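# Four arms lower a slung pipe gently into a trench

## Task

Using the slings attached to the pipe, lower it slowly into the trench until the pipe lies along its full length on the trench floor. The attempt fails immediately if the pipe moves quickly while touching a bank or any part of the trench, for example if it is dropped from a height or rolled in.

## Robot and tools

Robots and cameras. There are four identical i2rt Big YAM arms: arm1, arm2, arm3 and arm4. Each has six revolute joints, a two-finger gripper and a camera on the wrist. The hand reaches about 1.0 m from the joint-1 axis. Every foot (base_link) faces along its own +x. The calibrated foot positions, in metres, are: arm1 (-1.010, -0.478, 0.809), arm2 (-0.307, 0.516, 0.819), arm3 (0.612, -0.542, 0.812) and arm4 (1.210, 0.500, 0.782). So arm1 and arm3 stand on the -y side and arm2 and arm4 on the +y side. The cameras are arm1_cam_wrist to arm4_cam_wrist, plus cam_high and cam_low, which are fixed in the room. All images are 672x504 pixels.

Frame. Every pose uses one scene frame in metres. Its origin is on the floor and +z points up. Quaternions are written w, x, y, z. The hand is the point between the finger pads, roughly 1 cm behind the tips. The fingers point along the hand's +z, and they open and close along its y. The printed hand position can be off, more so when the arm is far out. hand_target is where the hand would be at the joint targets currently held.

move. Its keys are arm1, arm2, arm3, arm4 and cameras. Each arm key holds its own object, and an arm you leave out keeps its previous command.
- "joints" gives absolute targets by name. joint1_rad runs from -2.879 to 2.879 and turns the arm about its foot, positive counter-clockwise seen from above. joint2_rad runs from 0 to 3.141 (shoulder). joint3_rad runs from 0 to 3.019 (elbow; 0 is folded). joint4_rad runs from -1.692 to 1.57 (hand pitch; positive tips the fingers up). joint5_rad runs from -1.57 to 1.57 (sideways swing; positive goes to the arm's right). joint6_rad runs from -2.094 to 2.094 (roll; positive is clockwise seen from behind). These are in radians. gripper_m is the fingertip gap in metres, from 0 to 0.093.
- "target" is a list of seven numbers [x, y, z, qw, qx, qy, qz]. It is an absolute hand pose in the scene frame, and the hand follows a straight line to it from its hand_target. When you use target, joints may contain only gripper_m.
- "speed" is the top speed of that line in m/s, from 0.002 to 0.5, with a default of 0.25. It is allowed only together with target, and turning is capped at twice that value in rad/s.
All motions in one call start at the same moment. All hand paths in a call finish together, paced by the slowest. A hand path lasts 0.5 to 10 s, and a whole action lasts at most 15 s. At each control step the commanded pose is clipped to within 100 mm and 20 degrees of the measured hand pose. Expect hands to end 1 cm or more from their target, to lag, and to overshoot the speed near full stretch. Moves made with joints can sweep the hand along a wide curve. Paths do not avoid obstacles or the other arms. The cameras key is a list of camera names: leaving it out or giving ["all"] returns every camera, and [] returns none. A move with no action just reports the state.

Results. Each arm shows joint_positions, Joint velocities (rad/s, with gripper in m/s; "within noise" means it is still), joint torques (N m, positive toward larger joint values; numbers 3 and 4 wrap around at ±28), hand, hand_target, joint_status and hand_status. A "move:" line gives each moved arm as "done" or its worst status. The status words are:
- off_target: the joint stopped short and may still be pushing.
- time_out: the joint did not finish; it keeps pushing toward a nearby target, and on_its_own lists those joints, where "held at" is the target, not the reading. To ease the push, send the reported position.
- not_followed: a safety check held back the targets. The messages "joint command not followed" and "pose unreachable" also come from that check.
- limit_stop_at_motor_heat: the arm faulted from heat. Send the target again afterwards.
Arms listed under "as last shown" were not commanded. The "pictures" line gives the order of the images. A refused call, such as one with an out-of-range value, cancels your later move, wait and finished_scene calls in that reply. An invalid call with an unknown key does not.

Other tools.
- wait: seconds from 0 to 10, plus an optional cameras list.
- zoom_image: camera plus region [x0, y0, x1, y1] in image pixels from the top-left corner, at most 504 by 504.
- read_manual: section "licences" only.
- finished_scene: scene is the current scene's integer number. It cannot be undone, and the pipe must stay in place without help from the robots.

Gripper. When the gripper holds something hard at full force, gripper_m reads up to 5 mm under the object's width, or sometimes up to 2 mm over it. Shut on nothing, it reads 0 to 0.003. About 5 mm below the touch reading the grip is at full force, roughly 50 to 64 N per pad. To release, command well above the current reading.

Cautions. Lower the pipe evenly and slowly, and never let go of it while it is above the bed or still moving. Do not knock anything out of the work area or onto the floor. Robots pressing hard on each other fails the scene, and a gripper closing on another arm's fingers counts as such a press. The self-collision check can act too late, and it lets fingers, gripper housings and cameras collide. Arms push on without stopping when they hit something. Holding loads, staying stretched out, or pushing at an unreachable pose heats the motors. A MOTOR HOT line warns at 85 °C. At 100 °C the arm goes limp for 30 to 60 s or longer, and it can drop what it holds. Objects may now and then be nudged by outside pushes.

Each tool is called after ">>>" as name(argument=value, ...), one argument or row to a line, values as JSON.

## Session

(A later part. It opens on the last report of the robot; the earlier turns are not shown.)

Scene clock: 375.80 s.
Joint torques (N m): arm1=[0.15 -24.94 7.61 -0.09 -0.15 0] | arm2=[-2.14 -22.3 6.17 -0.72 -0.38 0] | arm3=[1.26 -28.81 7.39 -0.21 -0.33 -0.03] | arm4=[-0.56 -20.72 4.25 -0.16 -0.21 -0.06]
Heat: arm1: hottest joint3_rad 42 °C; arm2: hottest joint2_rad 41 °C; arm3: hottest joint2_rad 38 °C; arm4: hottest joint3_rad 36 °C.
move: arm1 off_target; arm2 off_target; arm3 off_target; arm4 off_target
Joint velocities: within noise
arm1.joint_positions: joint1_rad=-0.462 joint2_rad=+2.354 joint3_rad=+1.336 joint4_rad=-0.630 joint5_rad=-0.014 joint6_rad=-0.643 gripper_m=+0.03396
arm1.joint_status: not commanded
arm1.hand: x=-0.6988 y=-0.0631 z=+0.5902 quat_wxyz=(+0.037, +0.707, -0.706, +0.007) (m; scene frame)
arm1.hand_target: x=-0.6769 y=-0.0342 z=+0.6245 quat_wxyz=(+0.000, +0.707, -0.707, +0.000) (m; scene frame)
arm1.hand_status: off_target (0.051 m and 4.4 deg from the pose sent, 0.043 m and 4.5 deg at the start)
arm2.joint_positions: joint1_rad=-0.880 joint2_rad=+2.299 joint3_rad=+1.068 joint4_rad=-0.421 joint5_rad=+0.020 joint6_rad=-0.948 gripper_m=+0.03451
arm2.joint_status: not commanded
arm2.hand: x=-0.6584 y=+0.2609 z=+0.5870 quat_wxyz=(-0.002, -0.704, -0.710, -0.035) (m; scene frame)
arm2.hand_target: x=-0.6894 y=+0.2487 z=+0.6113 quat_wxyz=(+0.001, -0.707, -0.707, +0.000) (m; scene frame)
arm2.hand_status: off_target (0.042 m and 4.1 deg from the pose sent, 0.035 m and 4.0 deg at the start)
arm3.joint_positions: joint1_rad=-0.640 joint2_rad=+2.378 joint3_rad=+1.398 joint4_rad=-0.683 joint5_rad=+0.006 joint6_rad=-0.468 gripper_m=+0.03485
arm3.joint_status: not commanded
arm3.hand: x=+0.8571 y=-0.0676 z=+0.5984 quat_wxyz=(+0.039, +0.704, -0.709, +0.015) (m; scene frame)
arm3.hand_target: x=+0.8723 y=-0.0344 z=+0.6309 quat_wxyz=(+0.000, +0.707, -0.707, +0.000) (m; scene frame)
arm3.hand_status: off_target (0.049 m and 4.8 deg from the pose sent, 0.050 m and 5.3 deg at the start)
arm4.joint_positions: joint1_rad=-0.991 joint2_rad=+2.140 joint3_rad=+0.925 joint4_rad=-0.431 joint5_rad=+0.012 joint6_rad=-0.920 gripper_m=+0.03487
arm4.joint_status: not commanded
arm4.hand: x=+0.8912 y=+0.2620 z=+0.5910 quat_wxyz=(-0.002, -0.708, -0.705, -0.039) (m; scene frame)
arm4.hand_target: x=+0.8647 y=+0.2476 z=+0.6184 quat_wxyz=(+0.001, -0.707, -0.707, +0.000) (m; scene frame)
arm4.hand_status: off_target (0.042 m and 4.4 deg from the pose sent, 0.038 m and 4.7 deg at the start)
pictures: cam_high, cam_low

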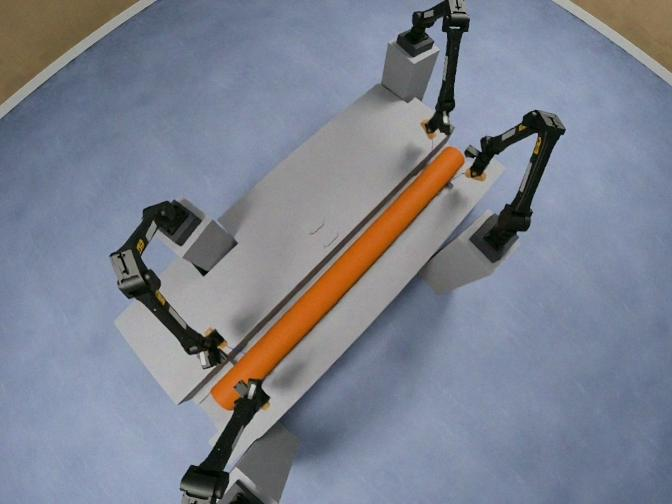

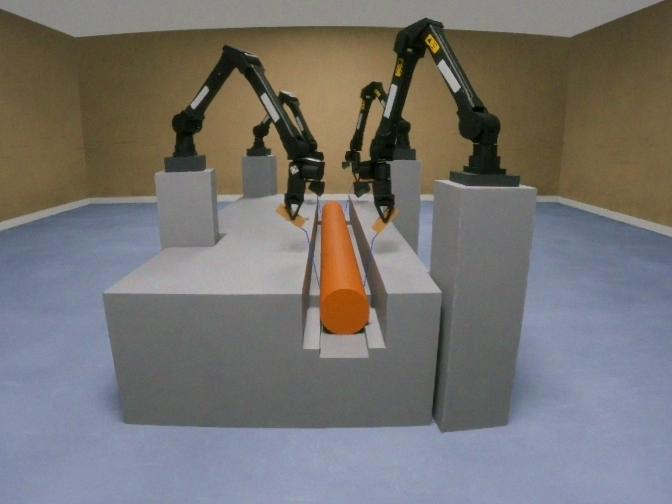

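>>> move(
  arm1={"target": [-0.676, -0.033, 0.612, 0, 0.7071, -0.7071, 0], "speed": 0.012},
  arm2={"target": [-0.690, 0.248, 0.599, 0, 0.7071, 0.7071, 0], "speed": 0.012},
  arm3={"target": [0.873, -0.033, 0.618, 0, 0.7071, -0.7071, 0], "speed": 0.012},
  arm4={"target": [0.864, 0.247, 0.607, 0, 0.7071, 0.7071, 0], "speed": 0.012},
  cameras=["cam_high", "cam_low"],
)

>>> zoom_image(
  camera="cam_high",
  region=[400, 80, 540, 220],
)

Scene clock: 380.23 s.
Joint torques (N m): arm1=[-1.14 -23.53 7.61 0.31 -0.17 -0.01] | arm2=[-2.08 -20.66 6.31 -0.44 -0.39 -0.01] | arm3=[1.2 -26.93 7.47 0.05 -0.33 -0.03] | arm4=[-0.62 -18.78 4.64 0.17 -0.19 -0.07]
Heat: arm1: hottest joint3_rad 41 °C; arm2: hottest joint2_rad 41 °C; arm3: hottest joint2_rad 39 °C; arm4: hottest joint3_rad 36 °C.
move: arm1 off_target; arm2 off_target; arm3 off_target; arm4 off_target
Joint velocities: within noise
arm1.joint_positions: joint1_rad=-0.462 joint2_rad=+2.360 joint3_rad=+1.341 joint4_rad=-0.624 joint5_rad=-0.014 joint6_rad=-0.642 gripper_m=+0.03396
arm1.joint_status: not commanded
arm1.hand: x=-0.6973 y=-0.0611 z=+0.5881 quat_wxyz=(+0.035, +0.707, -0.706, +0.006) (m; scene frame)
arm1.hand_target: x=-0.6768 y=-0.0341 z=+0.6130 quat_wxyz=(+0.000, +0.707, -0.707, +0.000) (m; scene frame)
arm1.hand_status: off_target (0.043 m and 4.0 deg from the pose sent, 0.044 m and 4.4 deg at the start)
arm2.joint_positions: joint1_rad=-0.881 joint2_rad=+2.310 joint3_rad=+1.076 joint4_rad=-0.408 joint5_rad=+0.020 joint6_rad=-0.948 gripper_m=+0.03451
arm2.joint_status: not commanded
arm2.hand: x=-0.6617 y=+0.2591 z=+0.5831 quat_wxyz=(-0.001, -0.704, -0.709, -0.031) (m; scene frame)
arm2.hand_target: x=-0.6895 y=+0.2486 z=+0.5995 quat_wxyz=(+0.000, -0.707, -0.707, +0.000) (m; scene frame)
arm2.hand_status: off_target (0.034 m and 3.5 deg from the pose sent, 0.036 m and 4.1 deg at the start)
arm3.joint_positions: joint1_rad=-0.640 joint2_rad=+2.381 joint3_rad=+1.405 joint4_rad=-0.671 joint5_rad=+0.006 joint6_rad=-0.468 gripper_m=+0.03485
arm3.joint_status: not commanded
arm3.hand: x=+0.8598 y=-0.0622 z=+0.5982 quat_wxyz=(+0.031, +0.705, -0.709, +0.012) (m; scene frame)
arm3.hand_target: x=+0.8725 y=-0.0339 z=+0.6190 quat_wxyz=(+0.000, +0.707, -0.707, +0.000) (m; scene frame)
arm3.hand_status: off_target (0.038 m and 3.8 deg from the pose sent, 0.043 m and 4.8 deg at the start)
arm4.joint_positions: joint1_rad=-0.991 joint2_rad=+2.146 joint3_rad=+0.925 joint4_rad=-0.415 joint5_rad=+0.011 joint6_rad=-0.921 gripper_m=+0.03487
arm4.joint_status: not commanded
arm4.hand: x=+0.8898 y=+0.2608 z=+0.5883 quat_wxyz=(-0.001, -0.708, -0.705, -0.034) (m; scene frame)
arm4.hand_target: x=+0.8644 y=+0.2475 z=+0.6074 quat_wxyz=(+0.001, -0.707, -0.707, +0.000) (m; scene frame)
arm4.hand_status: off_target (0.035 m and 3.9 deg from the pose sent, 0.035 m and 4.4 deg at the start)
pictures: cam_high, cam_low

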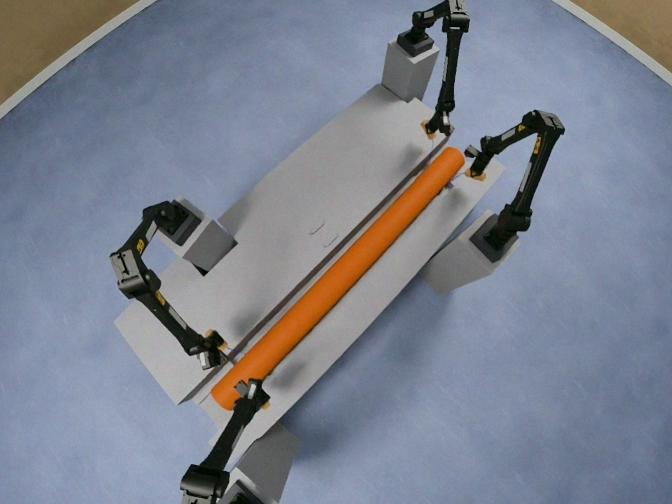

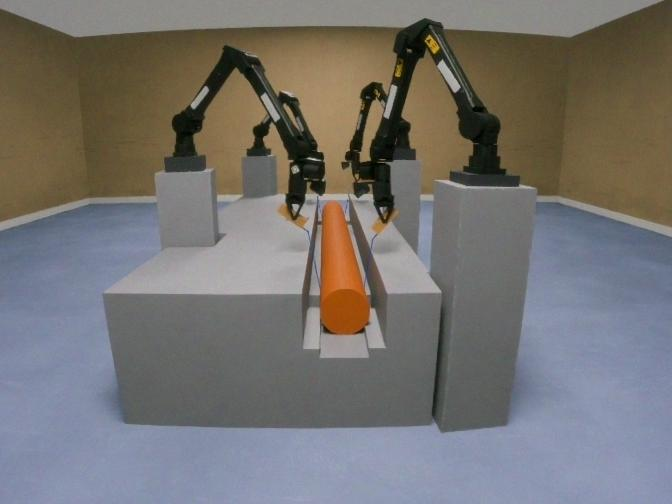

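Scaled by 3.600.

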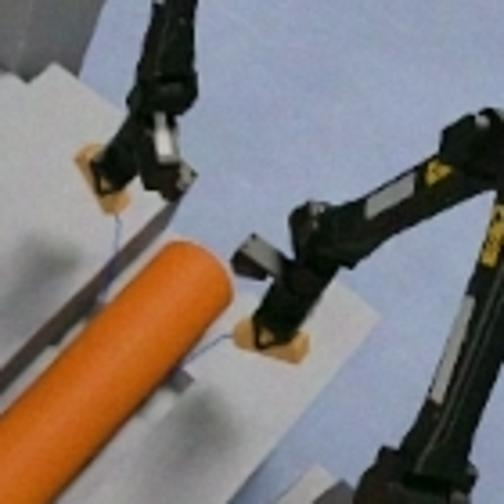

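>>> move(
  arm1={"target": [-0.685, -0.065, 0.565, 0, 0.7071, -0.7071, 0], "speed": 0.05},
  arm2={"target": [-0.680, 0.265, 0.555, 0, 0.7071, 0.7071, 0], "speed": 0.05},
  arm3={"target": [0.868, -0.065, 0.565, 0, 0.7071, -0.7071, 0], "speed": 0.05},
  arm4={"target": [0.872, 0.265, 0.555, 0, 0.7071, 0.7071, 0], "speed": 0.05},
  cameras=["cam_high", "cam_low"],
)

>>> zoom_image(
  camera="cam_low",
  region=[240, 160, 440, 370],
)

Scene clock: 391.07 s.
Joint torques (N m): arm1=[-0.56 -18.32 4.14 0.99 -0.17 -0.11] | arm2=[-1.79 -17.73 4.56 0.1 -0.22 0.07] | arm3=[0.5 -23.88 4.25 0.42 -0.28 -0.08] | arm4=[-0.38 -15.5 2.93 0.65 -0.08 -0.02]
Heat: arm1: hottest joint3_rad 41 °C; arm2: hottest joint2_rad 41 °C; arm3: hottest joint2_rad 38 °C; arm4: hottest joint3_rad 35 °C.
move: arm1 off_target; arm2 off_target; arm3 done; arm4 done
Joint velocities: within noise
arm1.joint_positions: joint1_rad=-0.477 joint2_rad=+2.363 joint3_rad=+1.316 joint4_rad=-0.505 joint5_rad=-0.015 joint6_rad=-0.654 gripper_m=+0.03396
arm1.joint_status: not commanded
arm1.hand: x=-0.6832 y=-0.0549 z=+0.5809 quat_wxyz=(-0.010, +0.707, -0.707, +0.000) (m; scene frame)
arm1.hand_target: x=-0.6853 y=-0.0653 z=+0.5656 quat_wxyz=(+0.000, +0.707, -0.707, +0.000) (m; scene frame)
arm1.hand_status: off_target (0.019 m and 1.1 deg from the pose sent, 0.026 m and 4.0 deg at the start)
arm2.joint_positions: joint1_rad=-0.904 joint2_rad=+2.373 joint3_rad=+1.076 joint4_rad=-0.308 joint5_rad=+0.015 joint6_rad=-0.973 gripper_m=+0.03451
arm2.joint_status: not commanded
arm2.hand: x=-0.6675 y=+0.2660 z=+0.5557 quat_wxyz=(-0.001, -0.704, -0.710, -0.012) (m; scene frame)
arm2.hand_target: x=-0.6800 y=+0.2650 z=+0.5553 quat_wxyz=(+0.000, -0.707, -0.707, +0.000) (m; scene frame)
arm2.hand_status: off_target (0.013 m and 1.4 deg from the pose sent, 0.034 m and 3.5 deg at the start)
arm3.joint_positions: joint1_rad=-0.648 joint2_rad=+2.421 joint3_rad=+1.374 joint4_rad=-0.536 joint5_rad=+0.004 joint6_rad=-0.484 gripper_m=+0.03485
arm3.joint_status: not commanded
arm3.hand: x=+0.8643 y=-0.0634 z=+0.5698 quat_wxyz=(+0.001, +0.707, -0.707, +0.002) (m; scene frame)
arm3.hand_target: x=+0.8678 y=-0.0651 z=+0.5650 quat_wxyz=(+0.000, +0.707, -0.707, +0.000) (m; scene frame)
arm3.hand_status: done (0.006 m and 0.2 deg from the pose sent, 0.034 m and 3.8 deg at the start)
arm4.joint_positions: joint1_rad=-1.019 joint2_rad=+2.233 joint3_rad=+0.925 joint4_rad=-0.285 joint5_rad=+0.008 joint6_rad=-0.949 gripper_m=+0.03487
arm4.joint_status: not commanded
arm4.hand: x=+0.8819 y=+0.2677 z=+0.5538 quat_wxyz=(+0.000, -0.708, -0.706, -0.012) (m; scene frame)
arm4.hand_target: x=+0.8720 y=+0.2651 z=+0.5551 quat_wxyz=(+0.000, -0.707, -0.707, +0.000) (m; scene frame)
arm4.hand_status: done (0.010 m and 1.4 deg from the pose sent, 0.038 m and 3.9 deg at the start)
pictures: cam_high, cam_low

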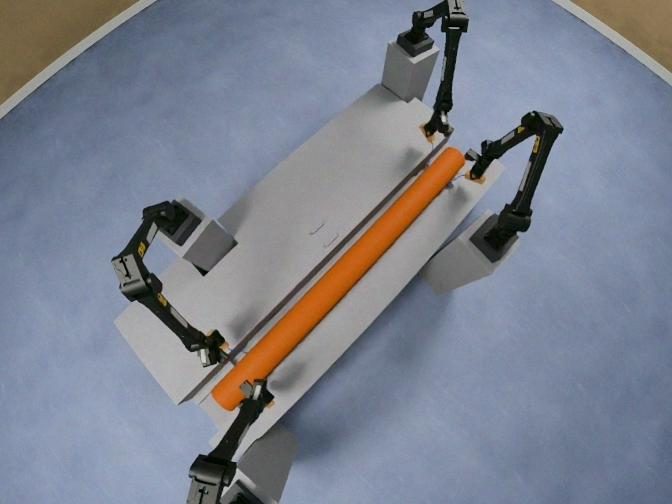

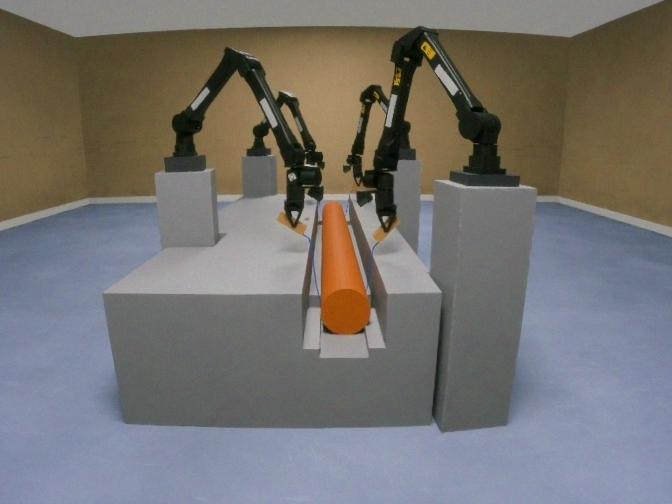

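Scaled by 2.400.

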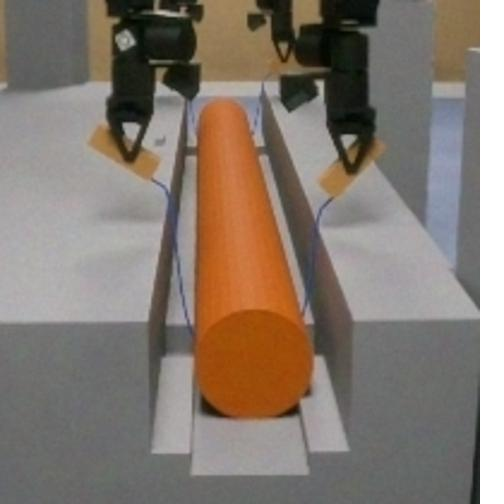

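>>> move(
  arm1={"target": [-0.685, -0.120, 0.493, 0, 0.7071, -0.7071, 0], "speed": 0.08},
  arm2={"target": [-0.680, 0.325, 0.500, 0, 0.7071, 0.7071, 0], "speed": 0.08},
  arm3={"target": [0.868, -0.120, 0.500, 0, 0.7071, -0.7071, 0], "speed": 0.08},
  arm4={"target": [0.872, 0.325, 0.500, 0, 0.7071, 0.7071, 0], "speed": 0.08},
)

>>> zoom_image(
  camera="cam_low",
  region=[240, 160, 440, 370],
)

Scene clock: 395.90 s.
Joint torques (N m): arm1=[-0.5 -17.85 2.78 1.11 0.01 -0.07] | arm2=[-1.44 -17.2 1.52 0.08 -0.01 0.06] | arm3=[0.5 -22.36 2.77 0.43 -0.22 -0.05] | arm4=[-0.73 -12.22 1.25 1.03 0.73 0.11]
Heat: arm1: hottest joint3_rad 39 °C; arm2: hottest joint2_rad 41 °C; arm3: hottest joint2_rad 38 °C; arm4: hottest joint2_rad 34 °C.
move: arm1 off_target; arm2 done; arm3 done; arm4 off_target
Joint velocities: within noise
arm1.joint_positions: joint1_rad=-0.548 joint2_rad=+2.497 joint3_rad=+1.258 joint4_rad=-0.315 joint5_rad=-0.018 joint6_rad=-0.722 gripper_m=+0.03396
arm1.joint_status: not commanded
arm1.hand: x=-0.6803 y=-0.1098 z=+0.5066 quat_wxyz=(-0.009, +0.706, -0.708, -0.001) (m; scene frame)
arm1.hand_target: x=-0.6852 y=-0.1202 z=+0.4935 quat_wxyz=(+0.000, +0.707, -0.707, +0.000) (m; scene frame)
arm1.hand_status: off_target (0.018 m and 1.1 deg from the pose sent, 0.109 m and 1.1 deg at the start)
arm2.joint_positions: joint1_rad=-1.029 joint2_rad=+2.497 joint3_rad=+1.076 joint4_rad=-0.159 joint5_rad=+0.011 joint6_rad=-1.094 gripper_m=+0.03451
arm2.joint_status: not commanded
arm2.hand: x=-0.6809 y=+0.3185 z=+0.5038 quat_wxyz=(-0.002, -0.706, -0.708, +0.001) (m; scene frame)
arm2.hand_target: x=-0.6800 y=+0.3249 z=+0.5001 quat_wxyz=(+0.000, -0.707, -0.707, +0.000) (m; scene frame)
arm2.hand_status: done (0.008 m and 0.3 deg from the pose sent, 0.082 m and 1.4 deg at the start)
arm3.joint_positions: joint1_rad=-0.702 joint2_rad=+2.521 joint3_rad=+1.286 joint4_rad=-0.343 joint5_rad=+0.003 joint6_rad=-0.538 gripper_m=+0.03485
arm3.joint_status: not commanded
arm3.hand: x=+0.8661 y=-0.1158 z=+0.5057 quat_wxyz=(-0.001, +0.708, -0.707, +0.000) (m; scene frame)
arm3.hand_target: x=+0.8678 y=-0.1200 z=+0.5000 quat_wxyz=(+0.000, +0.707, -0.707, +0.000) (m; scene frame)
arm3.hand_status: done (0.007 m and 0.2 deg from the pose sent, 0.090 m and 0.2 deg at the start)
arm4.joint_positions: joint1_rad=-1.142 joint2_rad=+2.338 joint3_rad=+0.903 joint4_rad=-0.122 joint5_rad=-0.015 joint6_rad=-1.089 gripper_m=+0.03487
arm4.joint_status: not commanded
arm4.hand: x=+0.8699 y=+0.3125 z=+0.5128 quat_wxyz=(-0.008, -0.702, -0.712, +0.008) (m; scene frame)
arm4.hand_target: x=+0.8725 y=+0.3248 z=+0.5007 quat_wxyz=(+0.000, -0.707, -0.707, +0.000) (m; scene frame)
arm4.hand_status: off_target (0.018 m and 1.5 deg from the pose sent, 0.079 m and 1.4 deg at the start)
pictures: arm1_cam_wrist, arm2_cam_wrist, arm3_cam_wrist, arm4_cam_wrist, cam_high, cam_low

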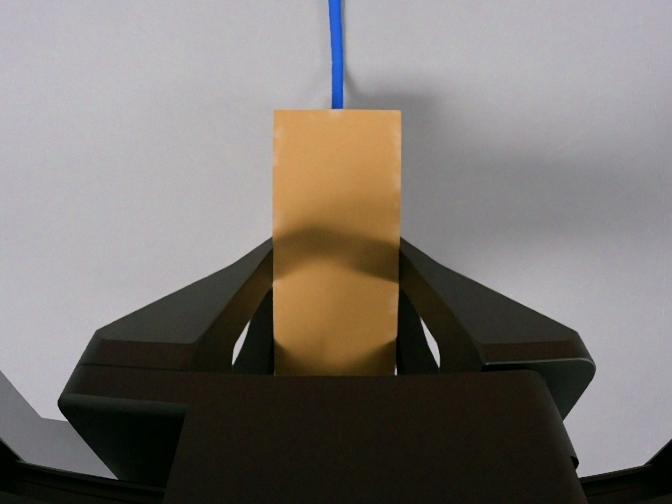

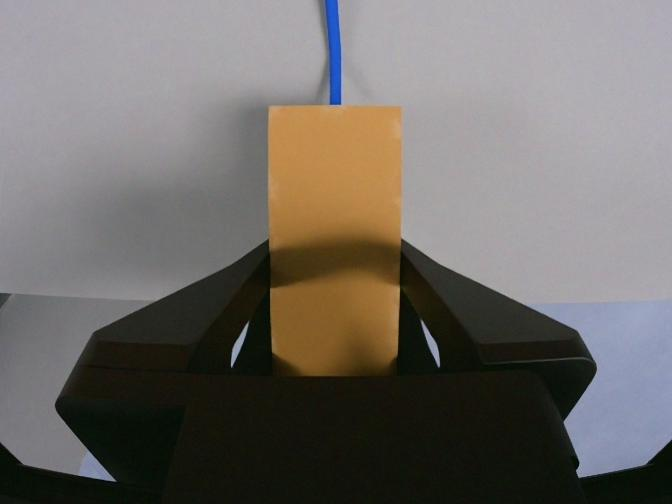

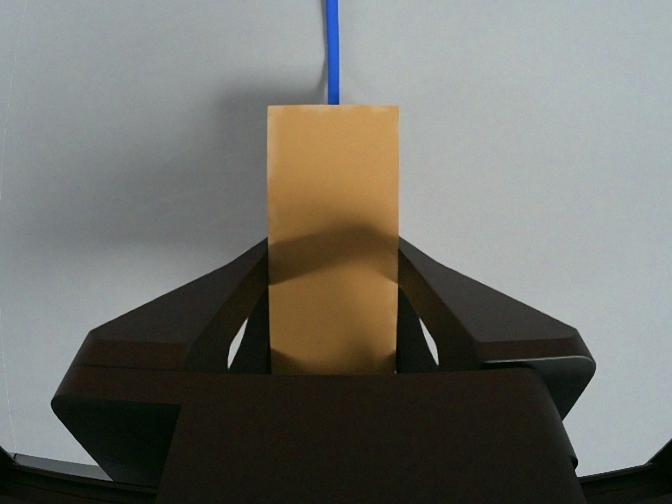

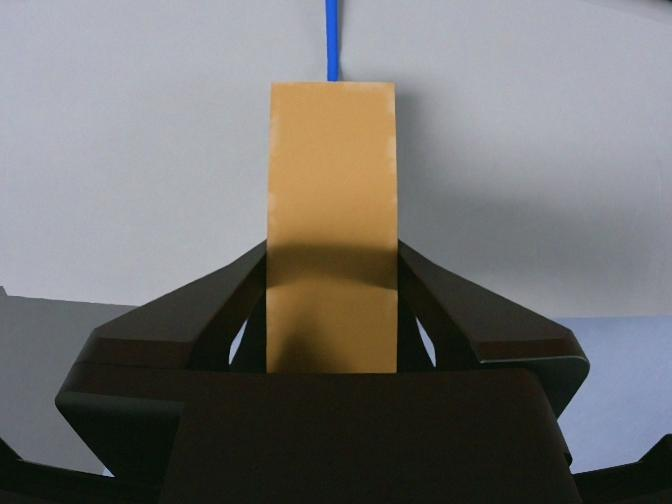

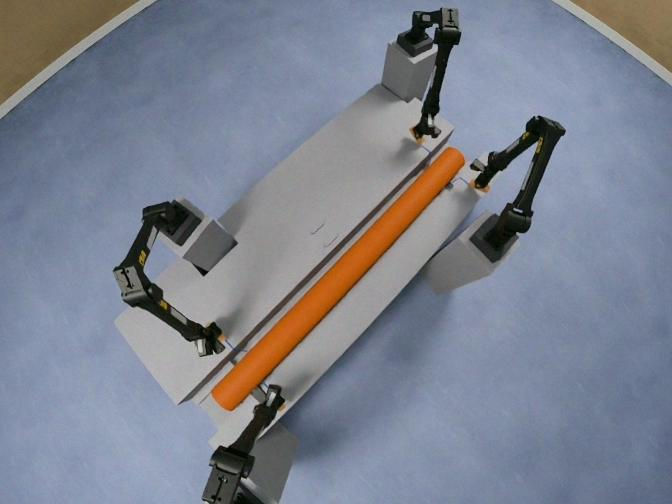

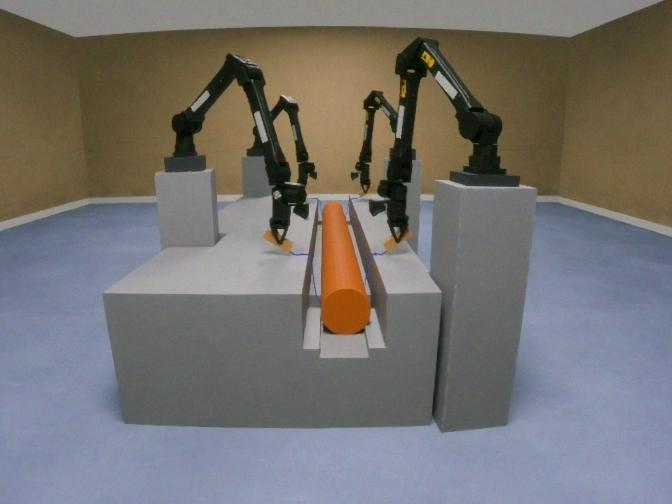

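Scaled by 2.400.

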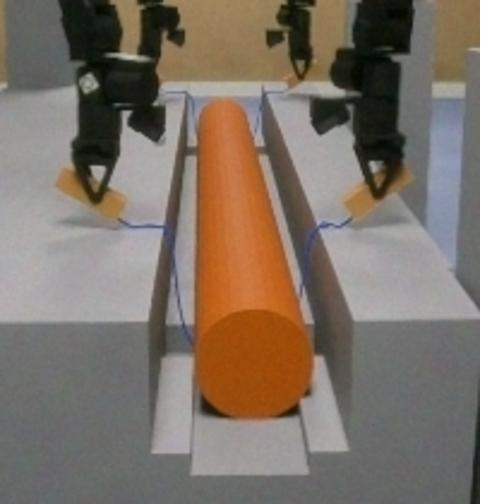

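>>> move(
  arm1={"target": [-0.685, -0.120, 0.462, 0, 0.7071, -0.7071, 0], "speed": 0.05},
  arm2={"target": [-0.680, 0.325, 0.467, 0, 0.7071, 0.7071, 0], "speed": 0.05},
  arm3={"target": [0.868, -0.120, 0.465, 0, 0.7071, -0.7071, 0], "speed": 0.05},
  arm4={"target": [0.872, 0.325, 0.465, 0, 0.7071, 0.7071, 0], "speed": 0.05},
  cameras=["cam_high", "cam_low"],
)

>>> zoom_image(
  camera="cam_low",
  region=[240, 160, 440, 370],
)

Scene clock: 401.57 s.
Joint torques (N m): arm1=[-1.2 -12.75 5.12 1.87 0.19 0.03] | arm2=[-0.03 -13.68 4.23 0.54 -0.4 0.13] | arm3=[0.85 -16.32 5.7 1.69 -0.14 0.06] | arm4=[1.03 -12.81 2.15 0.87 -0.16 0.11]
Heat: arm1: hottest joint2_rad 38 °C; arm2: hottest joint2_rad 40 °C; arm3: hottest joint2_rad 37 °C; arm4: hottest joint2_rad 34 °C.
move: arm1 off_target; arm2 off_target; arm3 off_target; arm4 off_target
Joint velocities: within noise
arm1.joint_positions: joint1_rad=-0.548 joint2_rad=+2.503 joint3_rad=+1.258 joint4_rad=-0.308 joint5_rad=-0.023 joint6_rad=-0.734 gripper_m=+0.03396
arm1.joint_status: not commanded
arm1.hand: x=-0.6812 y=-0.1099 z=+0.5040 quat_wxyz=(-0.010, +0.710, -0.704, -0.004) (m; scene frame)
arm1.hand_target: x=-0.6871 y=-0.1220 z=+0.4657 quat_wxyz=(+0.000, +0.707, -0.707, +0.000) (m; scene frame)
arm1.hand_status: off_target (0.043 m and 1.3 deg from the pose sent, 0.046 m and 1.1 deg at the start)
arm2.joint_positions: joint1_rad=-1.048 joint2_rad=+2.544 joint3_rad=+1.090 joint4_rad=-0.133 joint5_rad=+0.020 joint6_rad=-1.103 gripper_m=+0.03451
arm2.joint_status: not commanded
arm2.hand: x=-0.6795 y=+0.3298 z=+0.4854 quat_wxyz=(+0.001, -0.709, -0.705, -0.004) (m; scene frame)
arm2.hand_target: x=-0.6793 y=+0.3255 z=+0.4679 quat_wxyz=(+0.000, -0.707, -0.707, +0.000) (m; scene frame)
arm2.hand_status: off_target (0.019 m and 0.6 deg from the pose sent, 0.037 m and 0.3 deg at the start)
arm3.joint_positions: joint1_rad=-0.707 joint2_rad=+2.532 joint3_rad=+1.286 joint4_rad=-0.334 joint5_rad=+0.002 joint6_rad=-0.548 gripper_m=+0.03485
arm3.joint_status: not commanded
arm3.hand: x=+0.8670 y=-0.1190 z=+0.5008 quat_wxyz=(-0.001, +0.709, -0.705, +0.000) (m; scene frame)
arm3.hand_target: x=+0.8668 y=-0.1221 z=+0.4677 quat_wxyz=(+0.000, +0.707, -0.707, +0.000) (m; scene frame)
arm3.hand_status: off_target (0.036 m and 0.4 deg from the pose sent, 0.041 m and 0.2 deg at the start)
arm4.joint_positions: joint1_rad=-1.169 joint2_rad=+2.446 joint3_rad=+0.932 joint4_rad=-0.065 joint5_rad=+0.009 joint6_rad=-1.090 gripper_m=+0.03487
arm4.joint_status: not commanded
arm4.hand: x=+0.8748 y=+0.3315 z=+0.4746 quat_wxyz=(+0.001, -0.712, -0.703, -0.006) (m; scene frame)
arm4.hand_target: x=+0.8722 y=+0.3251 z=+0.4654 quat_wxyz=(+0.000, -0.707, -0.707, +0.000) (m; scene frame)
arm4.hand_status: off_target (0.012 m and 1.0 deg from the pose sent, 0.049 m and 1.5 deg at the start)
pictures: cam_high, cam_low

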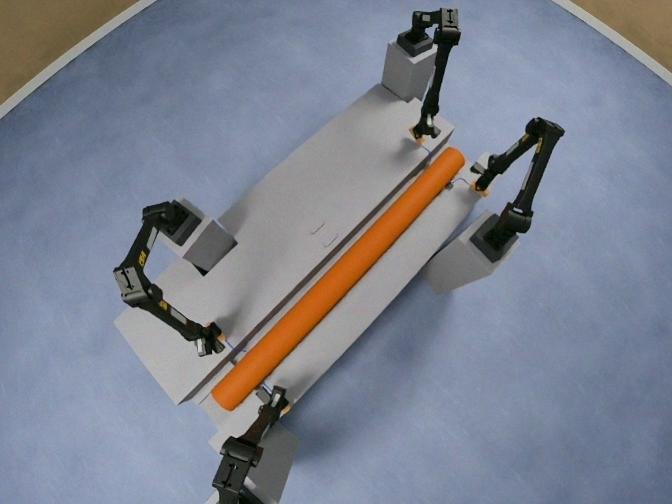

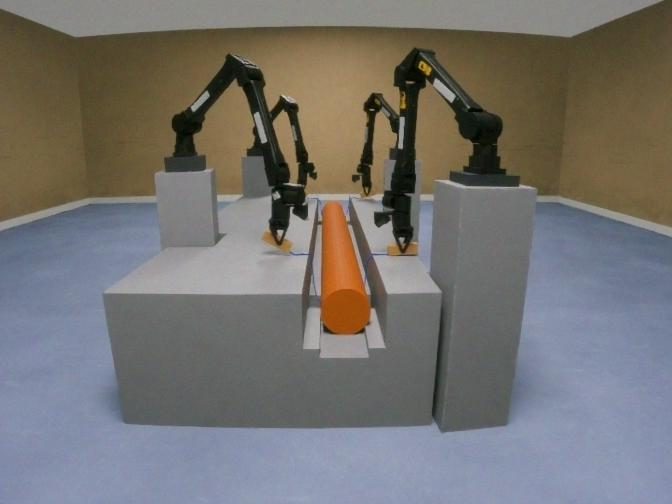

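Scaled by 2.400.

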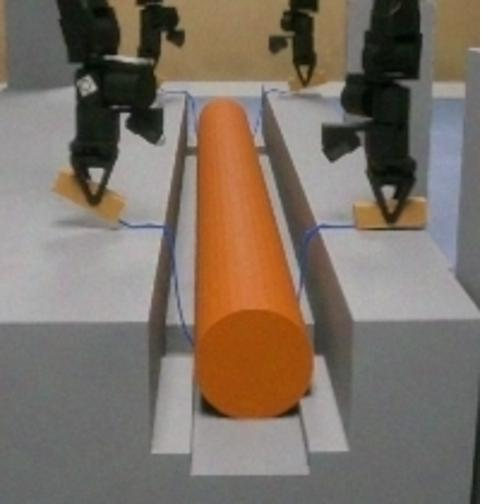

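>>> move(
  arm1={"target": [-0.685, -0.120, 0.440, 0, 0.7071, -0.7071, 0], "speed": 0.05},
  arm2={"target": [-0.680, 0.325, 0.455, 0, 0.7071, 0.7071, 0], "speed": 0.05},
  arm3={"target": [0.868, -0.120, 0.445, 0, 0.7071, -0.7071, 0], "speed": 0.05},
  cameras=["cam_high", "cam_low"],
)

>>> zoom_image(
  camera="cam_low",
  region=[240, 160, 440, 370],
)

Scene clock: 405.77 s.
Joint torques (N m): arm1=[0.97 -14.74 5.63 1.8 -0.29 0.06] | arm2=[0.21 -14.33 3.97 0.47 -0.61 0.13] | arm3=[2.08 -18.02 5.86 1.44 -0.35 0.06] | arm4=[0.97 -12.81 2.15 0.85 -0.16 0.12]
Heat: arm1: hottest joint2_rad 38 °C; arm2: hottest joint2_rad 40 °C; arm3: hottest joint2_rad 37 °C; arm4: hottest joint3_rad 34 °C.
move: arm1 off_target; arm2 off_target; arm3 off_target
Joint velocities: within noise
arm1.joint_positions: joint1_rad=-0.568 joint2_rad=+2.585 joint3_rad=+1.285 joint4_rad=-0.283 joint5_rad=-0.011 joint6_rad=-0.735 gripper_m=+0.03396
arm1.joint_status: not commanded
arm1.hand: x=-0.6823 y=-0.1292 z=+0.4688 quat_wxyz=(+0.005, +0.703, -0.711, +0.003) (m; scene frame)
arm1.hand_target: x=-0.6861 y=-0.1215 z=+0.4420 quat_wxyz=(+0.000, +0.707, -0.707, +0.000) (m; scene frame)
arm1.hand_status: off_target (0.030 m and 0.9 deg from the pose sent, 0.065 m and 1.3 deg at the start)
arm2.joint_positions: joint1_rad=-1.052 joint2_rad=+2.584 joint3_rad=+1.112 joint4_rad=-0.120 joint5_rad=+0.025 joint6_rad=-1.103 gripper_m=+0.03451
arm2.joint_status: not commanded
arm2.hand: x=-0.6789 y=+0.3327 z=+0.4706 quat_wxyz=(+0.003, -0.711, -0.703, -0.007) (m; scene frame)
arm2.hand_target: x=-0.6794 y=+0.3254 z=+0.4557 quat_wxyz=(+0.000, -0.707, -0.707, +0.000) (m; scene frame)
arm2.hand_status: off_target (0.017 m and 1.1 deg from the pose sent, 0.031 m and 0.6 deg at the start)
arm3.joint_positions: joint1_rad=-0.721 joint2_rad=+2.608 joint3_rad=+1.316 joint4_rad=-0.314 joint5_rad=+0.007 joint6_rad=-0.549 gripper_m=+0.03485
arm3.joint_status: not commanded
arm3.hand: x=+0.8671 y=-0.1330 z=+0.4684 quat_wxyz=(+0.012, +0.705, -0.709, +0.005) (m; scene frame)
arm3.hand_target: x=+0.8672 y=-0.1213 z=+0.4467 quat_wxyz=(+0.000, +0.707, -0.707, +0.000) (m; scene frame)
arm3.hand_status: off_target (0.027 m and 1.5 deg from the pose sent, 0.056 m and 0.4 deg at the start)
arm4: as last shown
pictures: cam_high, cam_low

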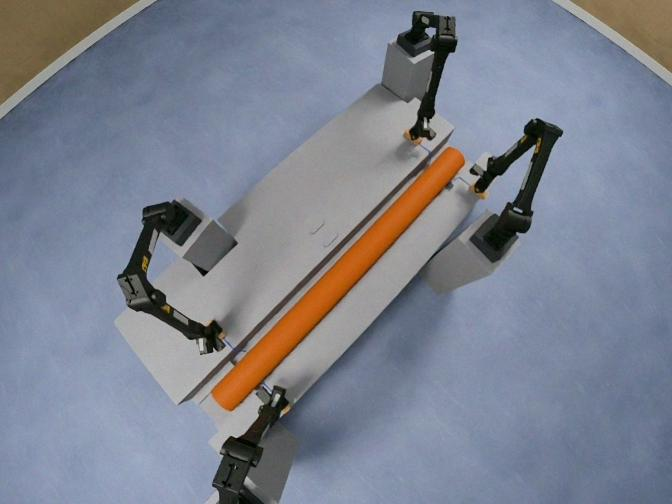

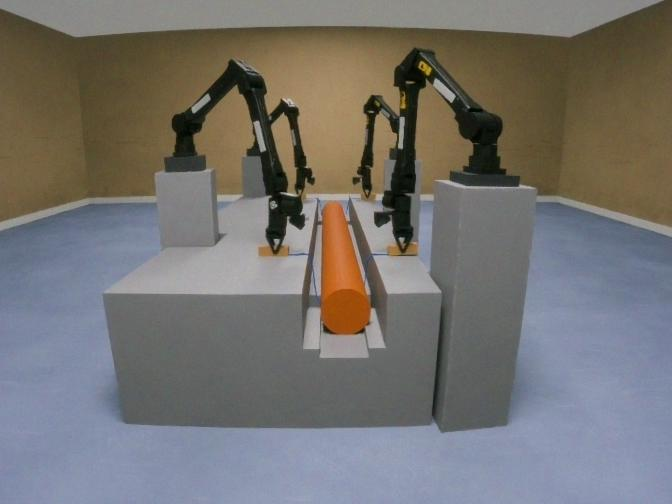

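Scaled by 2.400.

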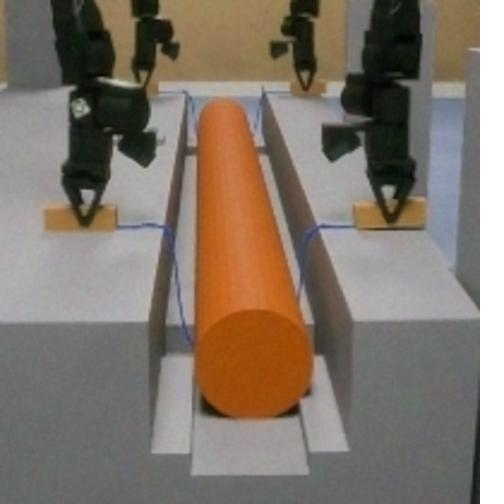

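>>> move(
  arm1={"target": [-0.682, -0.129, 0.466, 0, 0.7071, -0.7071, 0], "speed": 0.1},
  arm2={"target": [-0.679, 0.332, 0.470, 0, 0.7071, 0.7071, 0], "speed": 0.1},
  arm3={"target": [0.867, -0.132, 0.467, 0, 0.7071, -0.7071, 0], "speed": 0.1},
  arm4={"target": [0.874, 0.330, 0.474, 0, 0.7071, 0.7071, 0], "speed": 0.1},
  cameras=[],
)

>>> move(
  arm1={"joints": {"gripper_m": 0.085}},
  arm2={"joints": {"gripper_m": 0.085}},
  arm3={"joints": {"gripper_m": 0.085}},
  arm4={"joints": {"gripper_m": 0.085}},
)

Scene clock: 410.43 s.
Joint torques (N m): arm1=[-0.38 -20.01 2.45 1.2 -0.25 -0.11] | arm2=[-0.62 -17.79 1.13 0.12 -0.47 0.03] | arm3=[1.2 -22.95 2.06 0.9 -0.35 -0.04] | arm4=[0.38 -15.15 0.38 0.77 -0.12 0.01]
Heat: arm1: hottest joint2_rad 37 °C; arm2: hottest joint2_rad 39 °C; arm3: hottest joint2_rad 37 °C; arm4: hottest joint2_rad 33 °C.
move: arm1 done; arm2 done; arm3 done; arm4 done
Joint velocities: within noise
arm1.joint_positions: joint1_rad=-0.568 joint2_rad=+2.583 joint3_rad=+1.282 joint4_rad=-0.283 joint5_rad=-0.011 joint6_rad=-0.736 gripper_m=+0.03396
arm1.joint_status: not commanded
arm1.hand: x=-0.6824 y=-0.1296 z=+0.4698 quat_wxyz=(+0.005, +0.704, -0.711, +0.003) (m; scene frame)
arm1.hand_target: x=-0.6820 y=-0.1291 z=+0.4660 quat_wxyz=(+0.000, +0.707, -0.707, +0.000) (m; scene frame)
arm1.hand_status: done (0.004 m and 0.9 deg from the pose sent, 0.003 m and 0.9 deg at the start)
arm2.joint_positions: joint1_rad=-1.055 joint2_rad=+2.582 joint3_rad=+1.110 joint4_rad=-0.118 joint5_rad=+0.022 joint6_rad=-1.107 gripper_m=+0.03451
arm2.joint_status: not commanded
arm2.hand: x=-0.6793 y=+0.3331 z=+0.4712 quat_wxyz=(+0.002, -0.710, -0.704, -0.006) (m; scene frame)
arm2.hand_target: x=-0.6791 y=+0.3321 z=+0.4701 quat_wxyz=(+0.000, -0.707, -0.707, +0.000) (m; scene frame)
arm2.hand_status: done (0.002 m and 0.9 deg from the pose sent, 0.001 m and 1.1 deg at the start)
arm3.joint_positions: joint1_rad=-0.721 joint2_rad=+2.603 joint3_rad=+1.304 joint4_rad=-0.296 joint5_rad=+0.007 joint6_rad=-0.549 gripper_m=+0.03485
arm3.joint_status: not commanded
arm3.hand: x=+0.8666 y=-0.1339 z=+0.4693 quat_wxyz=(+0.007, +0.705, -0.709, +0.004) (m; scene frame)
arm3.hand_target: x=+0.8670 y=-0.1319 z=+0.4671 quat_wxyz=(+0.000, +0.707, -0.707, +0.000) (m; scene frame)
arm3.hand_status: done (0.003 m and 1.0 deg from the pose sent, 0.002 m and 1.5 deg at the start)
arm4.joint_positions: joint1_rad=-1.171 joint2_rad=+2.446 joint3_rad=+0.932 joint4_rad=-0.065 joint5_rad=+0.008 joint6_rad=-1.090 gripper_m=+0.03487
arm4.joint_status: not commanded
arm4.hand: x=+0.8746 y=+0.3318 z=+0.4746 quat_wxyz=(+0.000, -0.712, -0.702, -0.006) (m; scene frame)
arm4.hand_target: x=+0.8739 y=+0.3300 z=+0.4740 quat_wxyz=(+0.000, -0.707, -0.707, +0.000) (m; scene frame)
arm4.hand_status: done (0.002 m and 1.1 deg from the pose sent, 0.002 m and 1.0 deg at the start)
pictures: none
No camera images: "cameras" was empty.

Scene clock: 411.03 s.
Joint torques (N m): arm1=[-0.32 -19.84 2.44 1.09 -0.17 -0.1] | arm2=[-0.56 -17.79 1.11 0.06 -0.23 0.07] | arm3=[1.08 -23.12 2.18 0.44 -0.31 -0.05] | arm4=[0.32 -15.15 0.42 0.69 -0.08 0.01]
Heat: arm1: hottest joint2_rad 37 °C; arm2: hottest joint2_rad 39 °C; arm3: hottest joint2_rad 37 °C; arm4: hottest joint2_rad 33 °C.
move: arm1 done; arm2 done; arm3 done; arm4 done
Joint velocities: within noise
arm1.joint_positions: joint1_rad=-0.567 joint2_rad=+2.583 joint3_rad=+1.282 joint4_rad=-0.277 joint5_rad=-0.015 joint6_rad=-0.739 gripper_m=+0.08492
arm1.joint_status: all done
arm1.hand: x=-0.6822 y=-0.1279 z=+0.4698 quat_wxyz=(+0.002, +0.705, -0.709, +0.001) (m; scene frame)
arm1.hand_target: x=-0.6821 y=-0.1289 z=+0.4660 quat_wxyz=(+0.000, +0.707, -0.707, +0.000) (m; scene frame)
arm1.hand_status: not commanded
arm2.joint_positions: joint1_rad=-1.055 joint2_rad=+2.582 joint3_rad=+1.110 joint4_rad=-0.115 joint5_rad=+0.017 joint6_rad=-1.109 gripper_m=+0.08495
arm2.joint_status: all done
arm2.hand: x=-0.6795 y=+0.3319 z=+0.4712 quat_wxyz=(+0.000, -0.709, -0.705, -0.004) (m; scene frame)
arm2.hand_target: x=-0.6791 y=+0.3321 z=+0.4701 quat_wxyz=(+0.000, -0.707, -0.707, +0.000) (m; scene frame)
arm2.hand_status: not commanded
arm3.joint_positions: joint1_rad=-0.721 joint2_rad=+2.603 joint3_rad=+1.302 joint4_rad=-0.286 joint5_rad=+0.006 joint6_rad=-0.549 gripper_m=+0.08493
arm3.joint_status: all done
arm3.hand: x=+0.8673 y=-0.1323 z=+0.4691 quat_wxyz=(+0.002, +0.705, -0.709, +0.002) (m; scene frame)
arm3.hand_target: x=+0.8669 y=-0.1321 z=+0.4671 quat_wxyz=(+0.000, +0.707, -0.707, +0.000) (m; scene frame)
arm3.hand_status: not commanded
arm4.joint_positions: joint1_rad=-1.171 joint2_rad=+2.447 joint3_rad=+0.932 joint4_rad=-0.063 joint5_rad=+0.007 joint6_rad=-1.090 gripper_m=+0.08491
arm4.joint_status: all done
arm4.hand: x=+0.8745 y=+0.3315 z=+0.4744 quat_wxyz=(+0.000, -0.712, -0.702, -0.005) (m; scene frame)
arm4.hand_target: x=+0.8740 y=+0.3300 z=+0.4740 quat_wxyz=(+0.000, -0.707, -0.707, +0.000) (m; scene frame)
arm4.hand_status: not commanded
pictures: arm1_cam_wrist, arm2_cam_wrist, arm3_cam_wrist, arm4_cam_wrist, cam_high, cam_low

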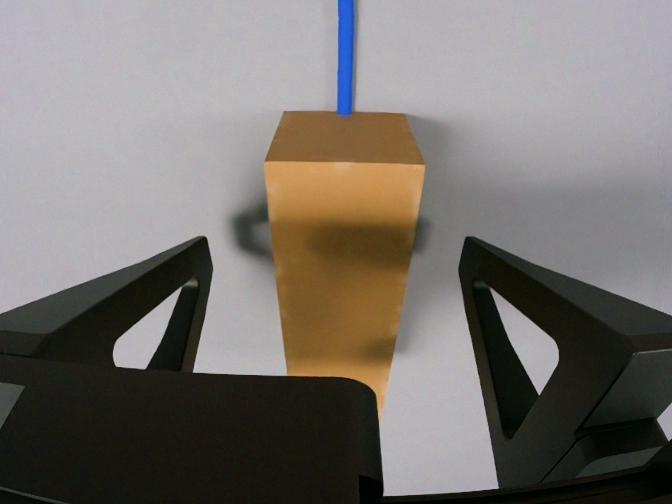

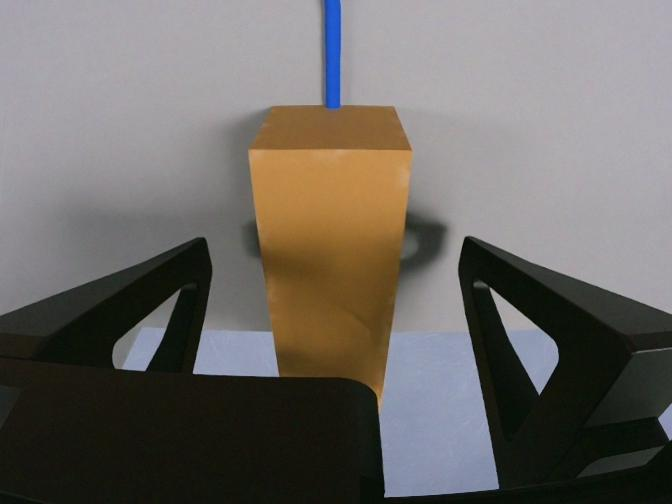

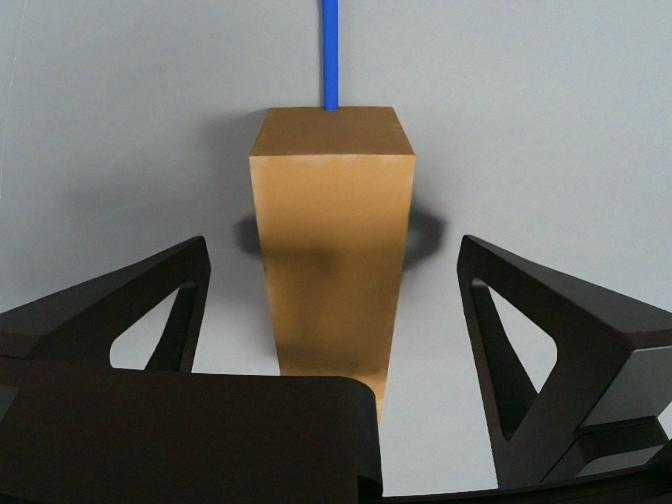

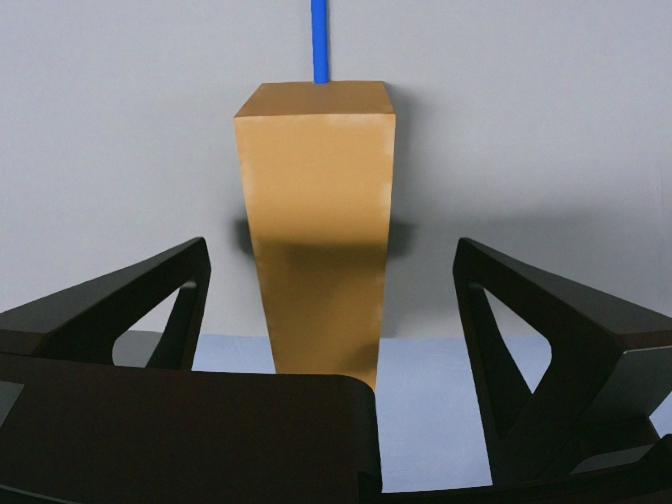

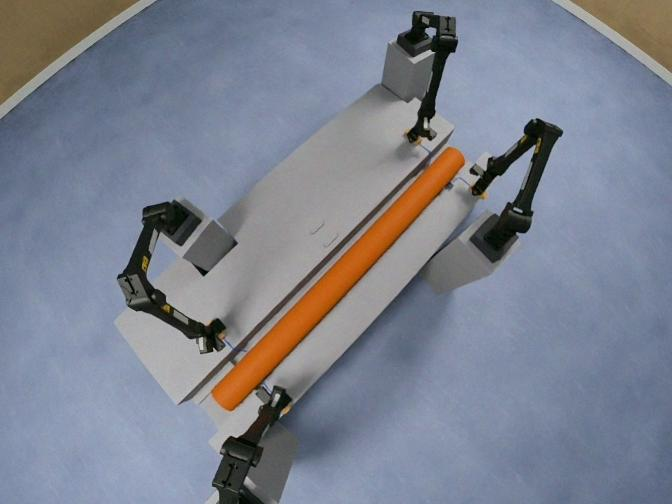

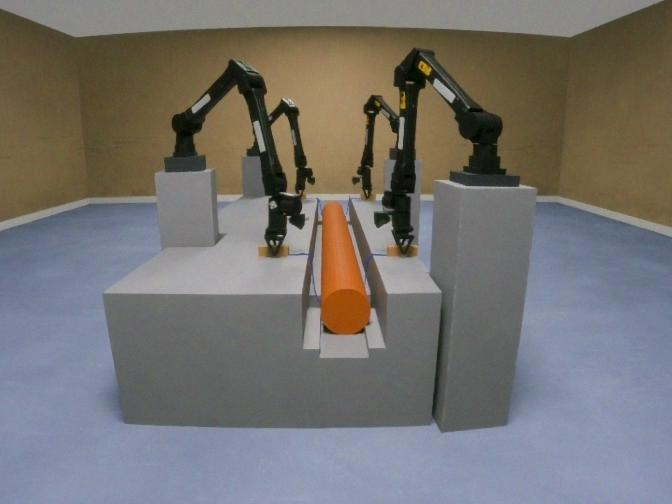

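>>> finished_scene(
  scene=1,
)

The scene is finished: the task was done.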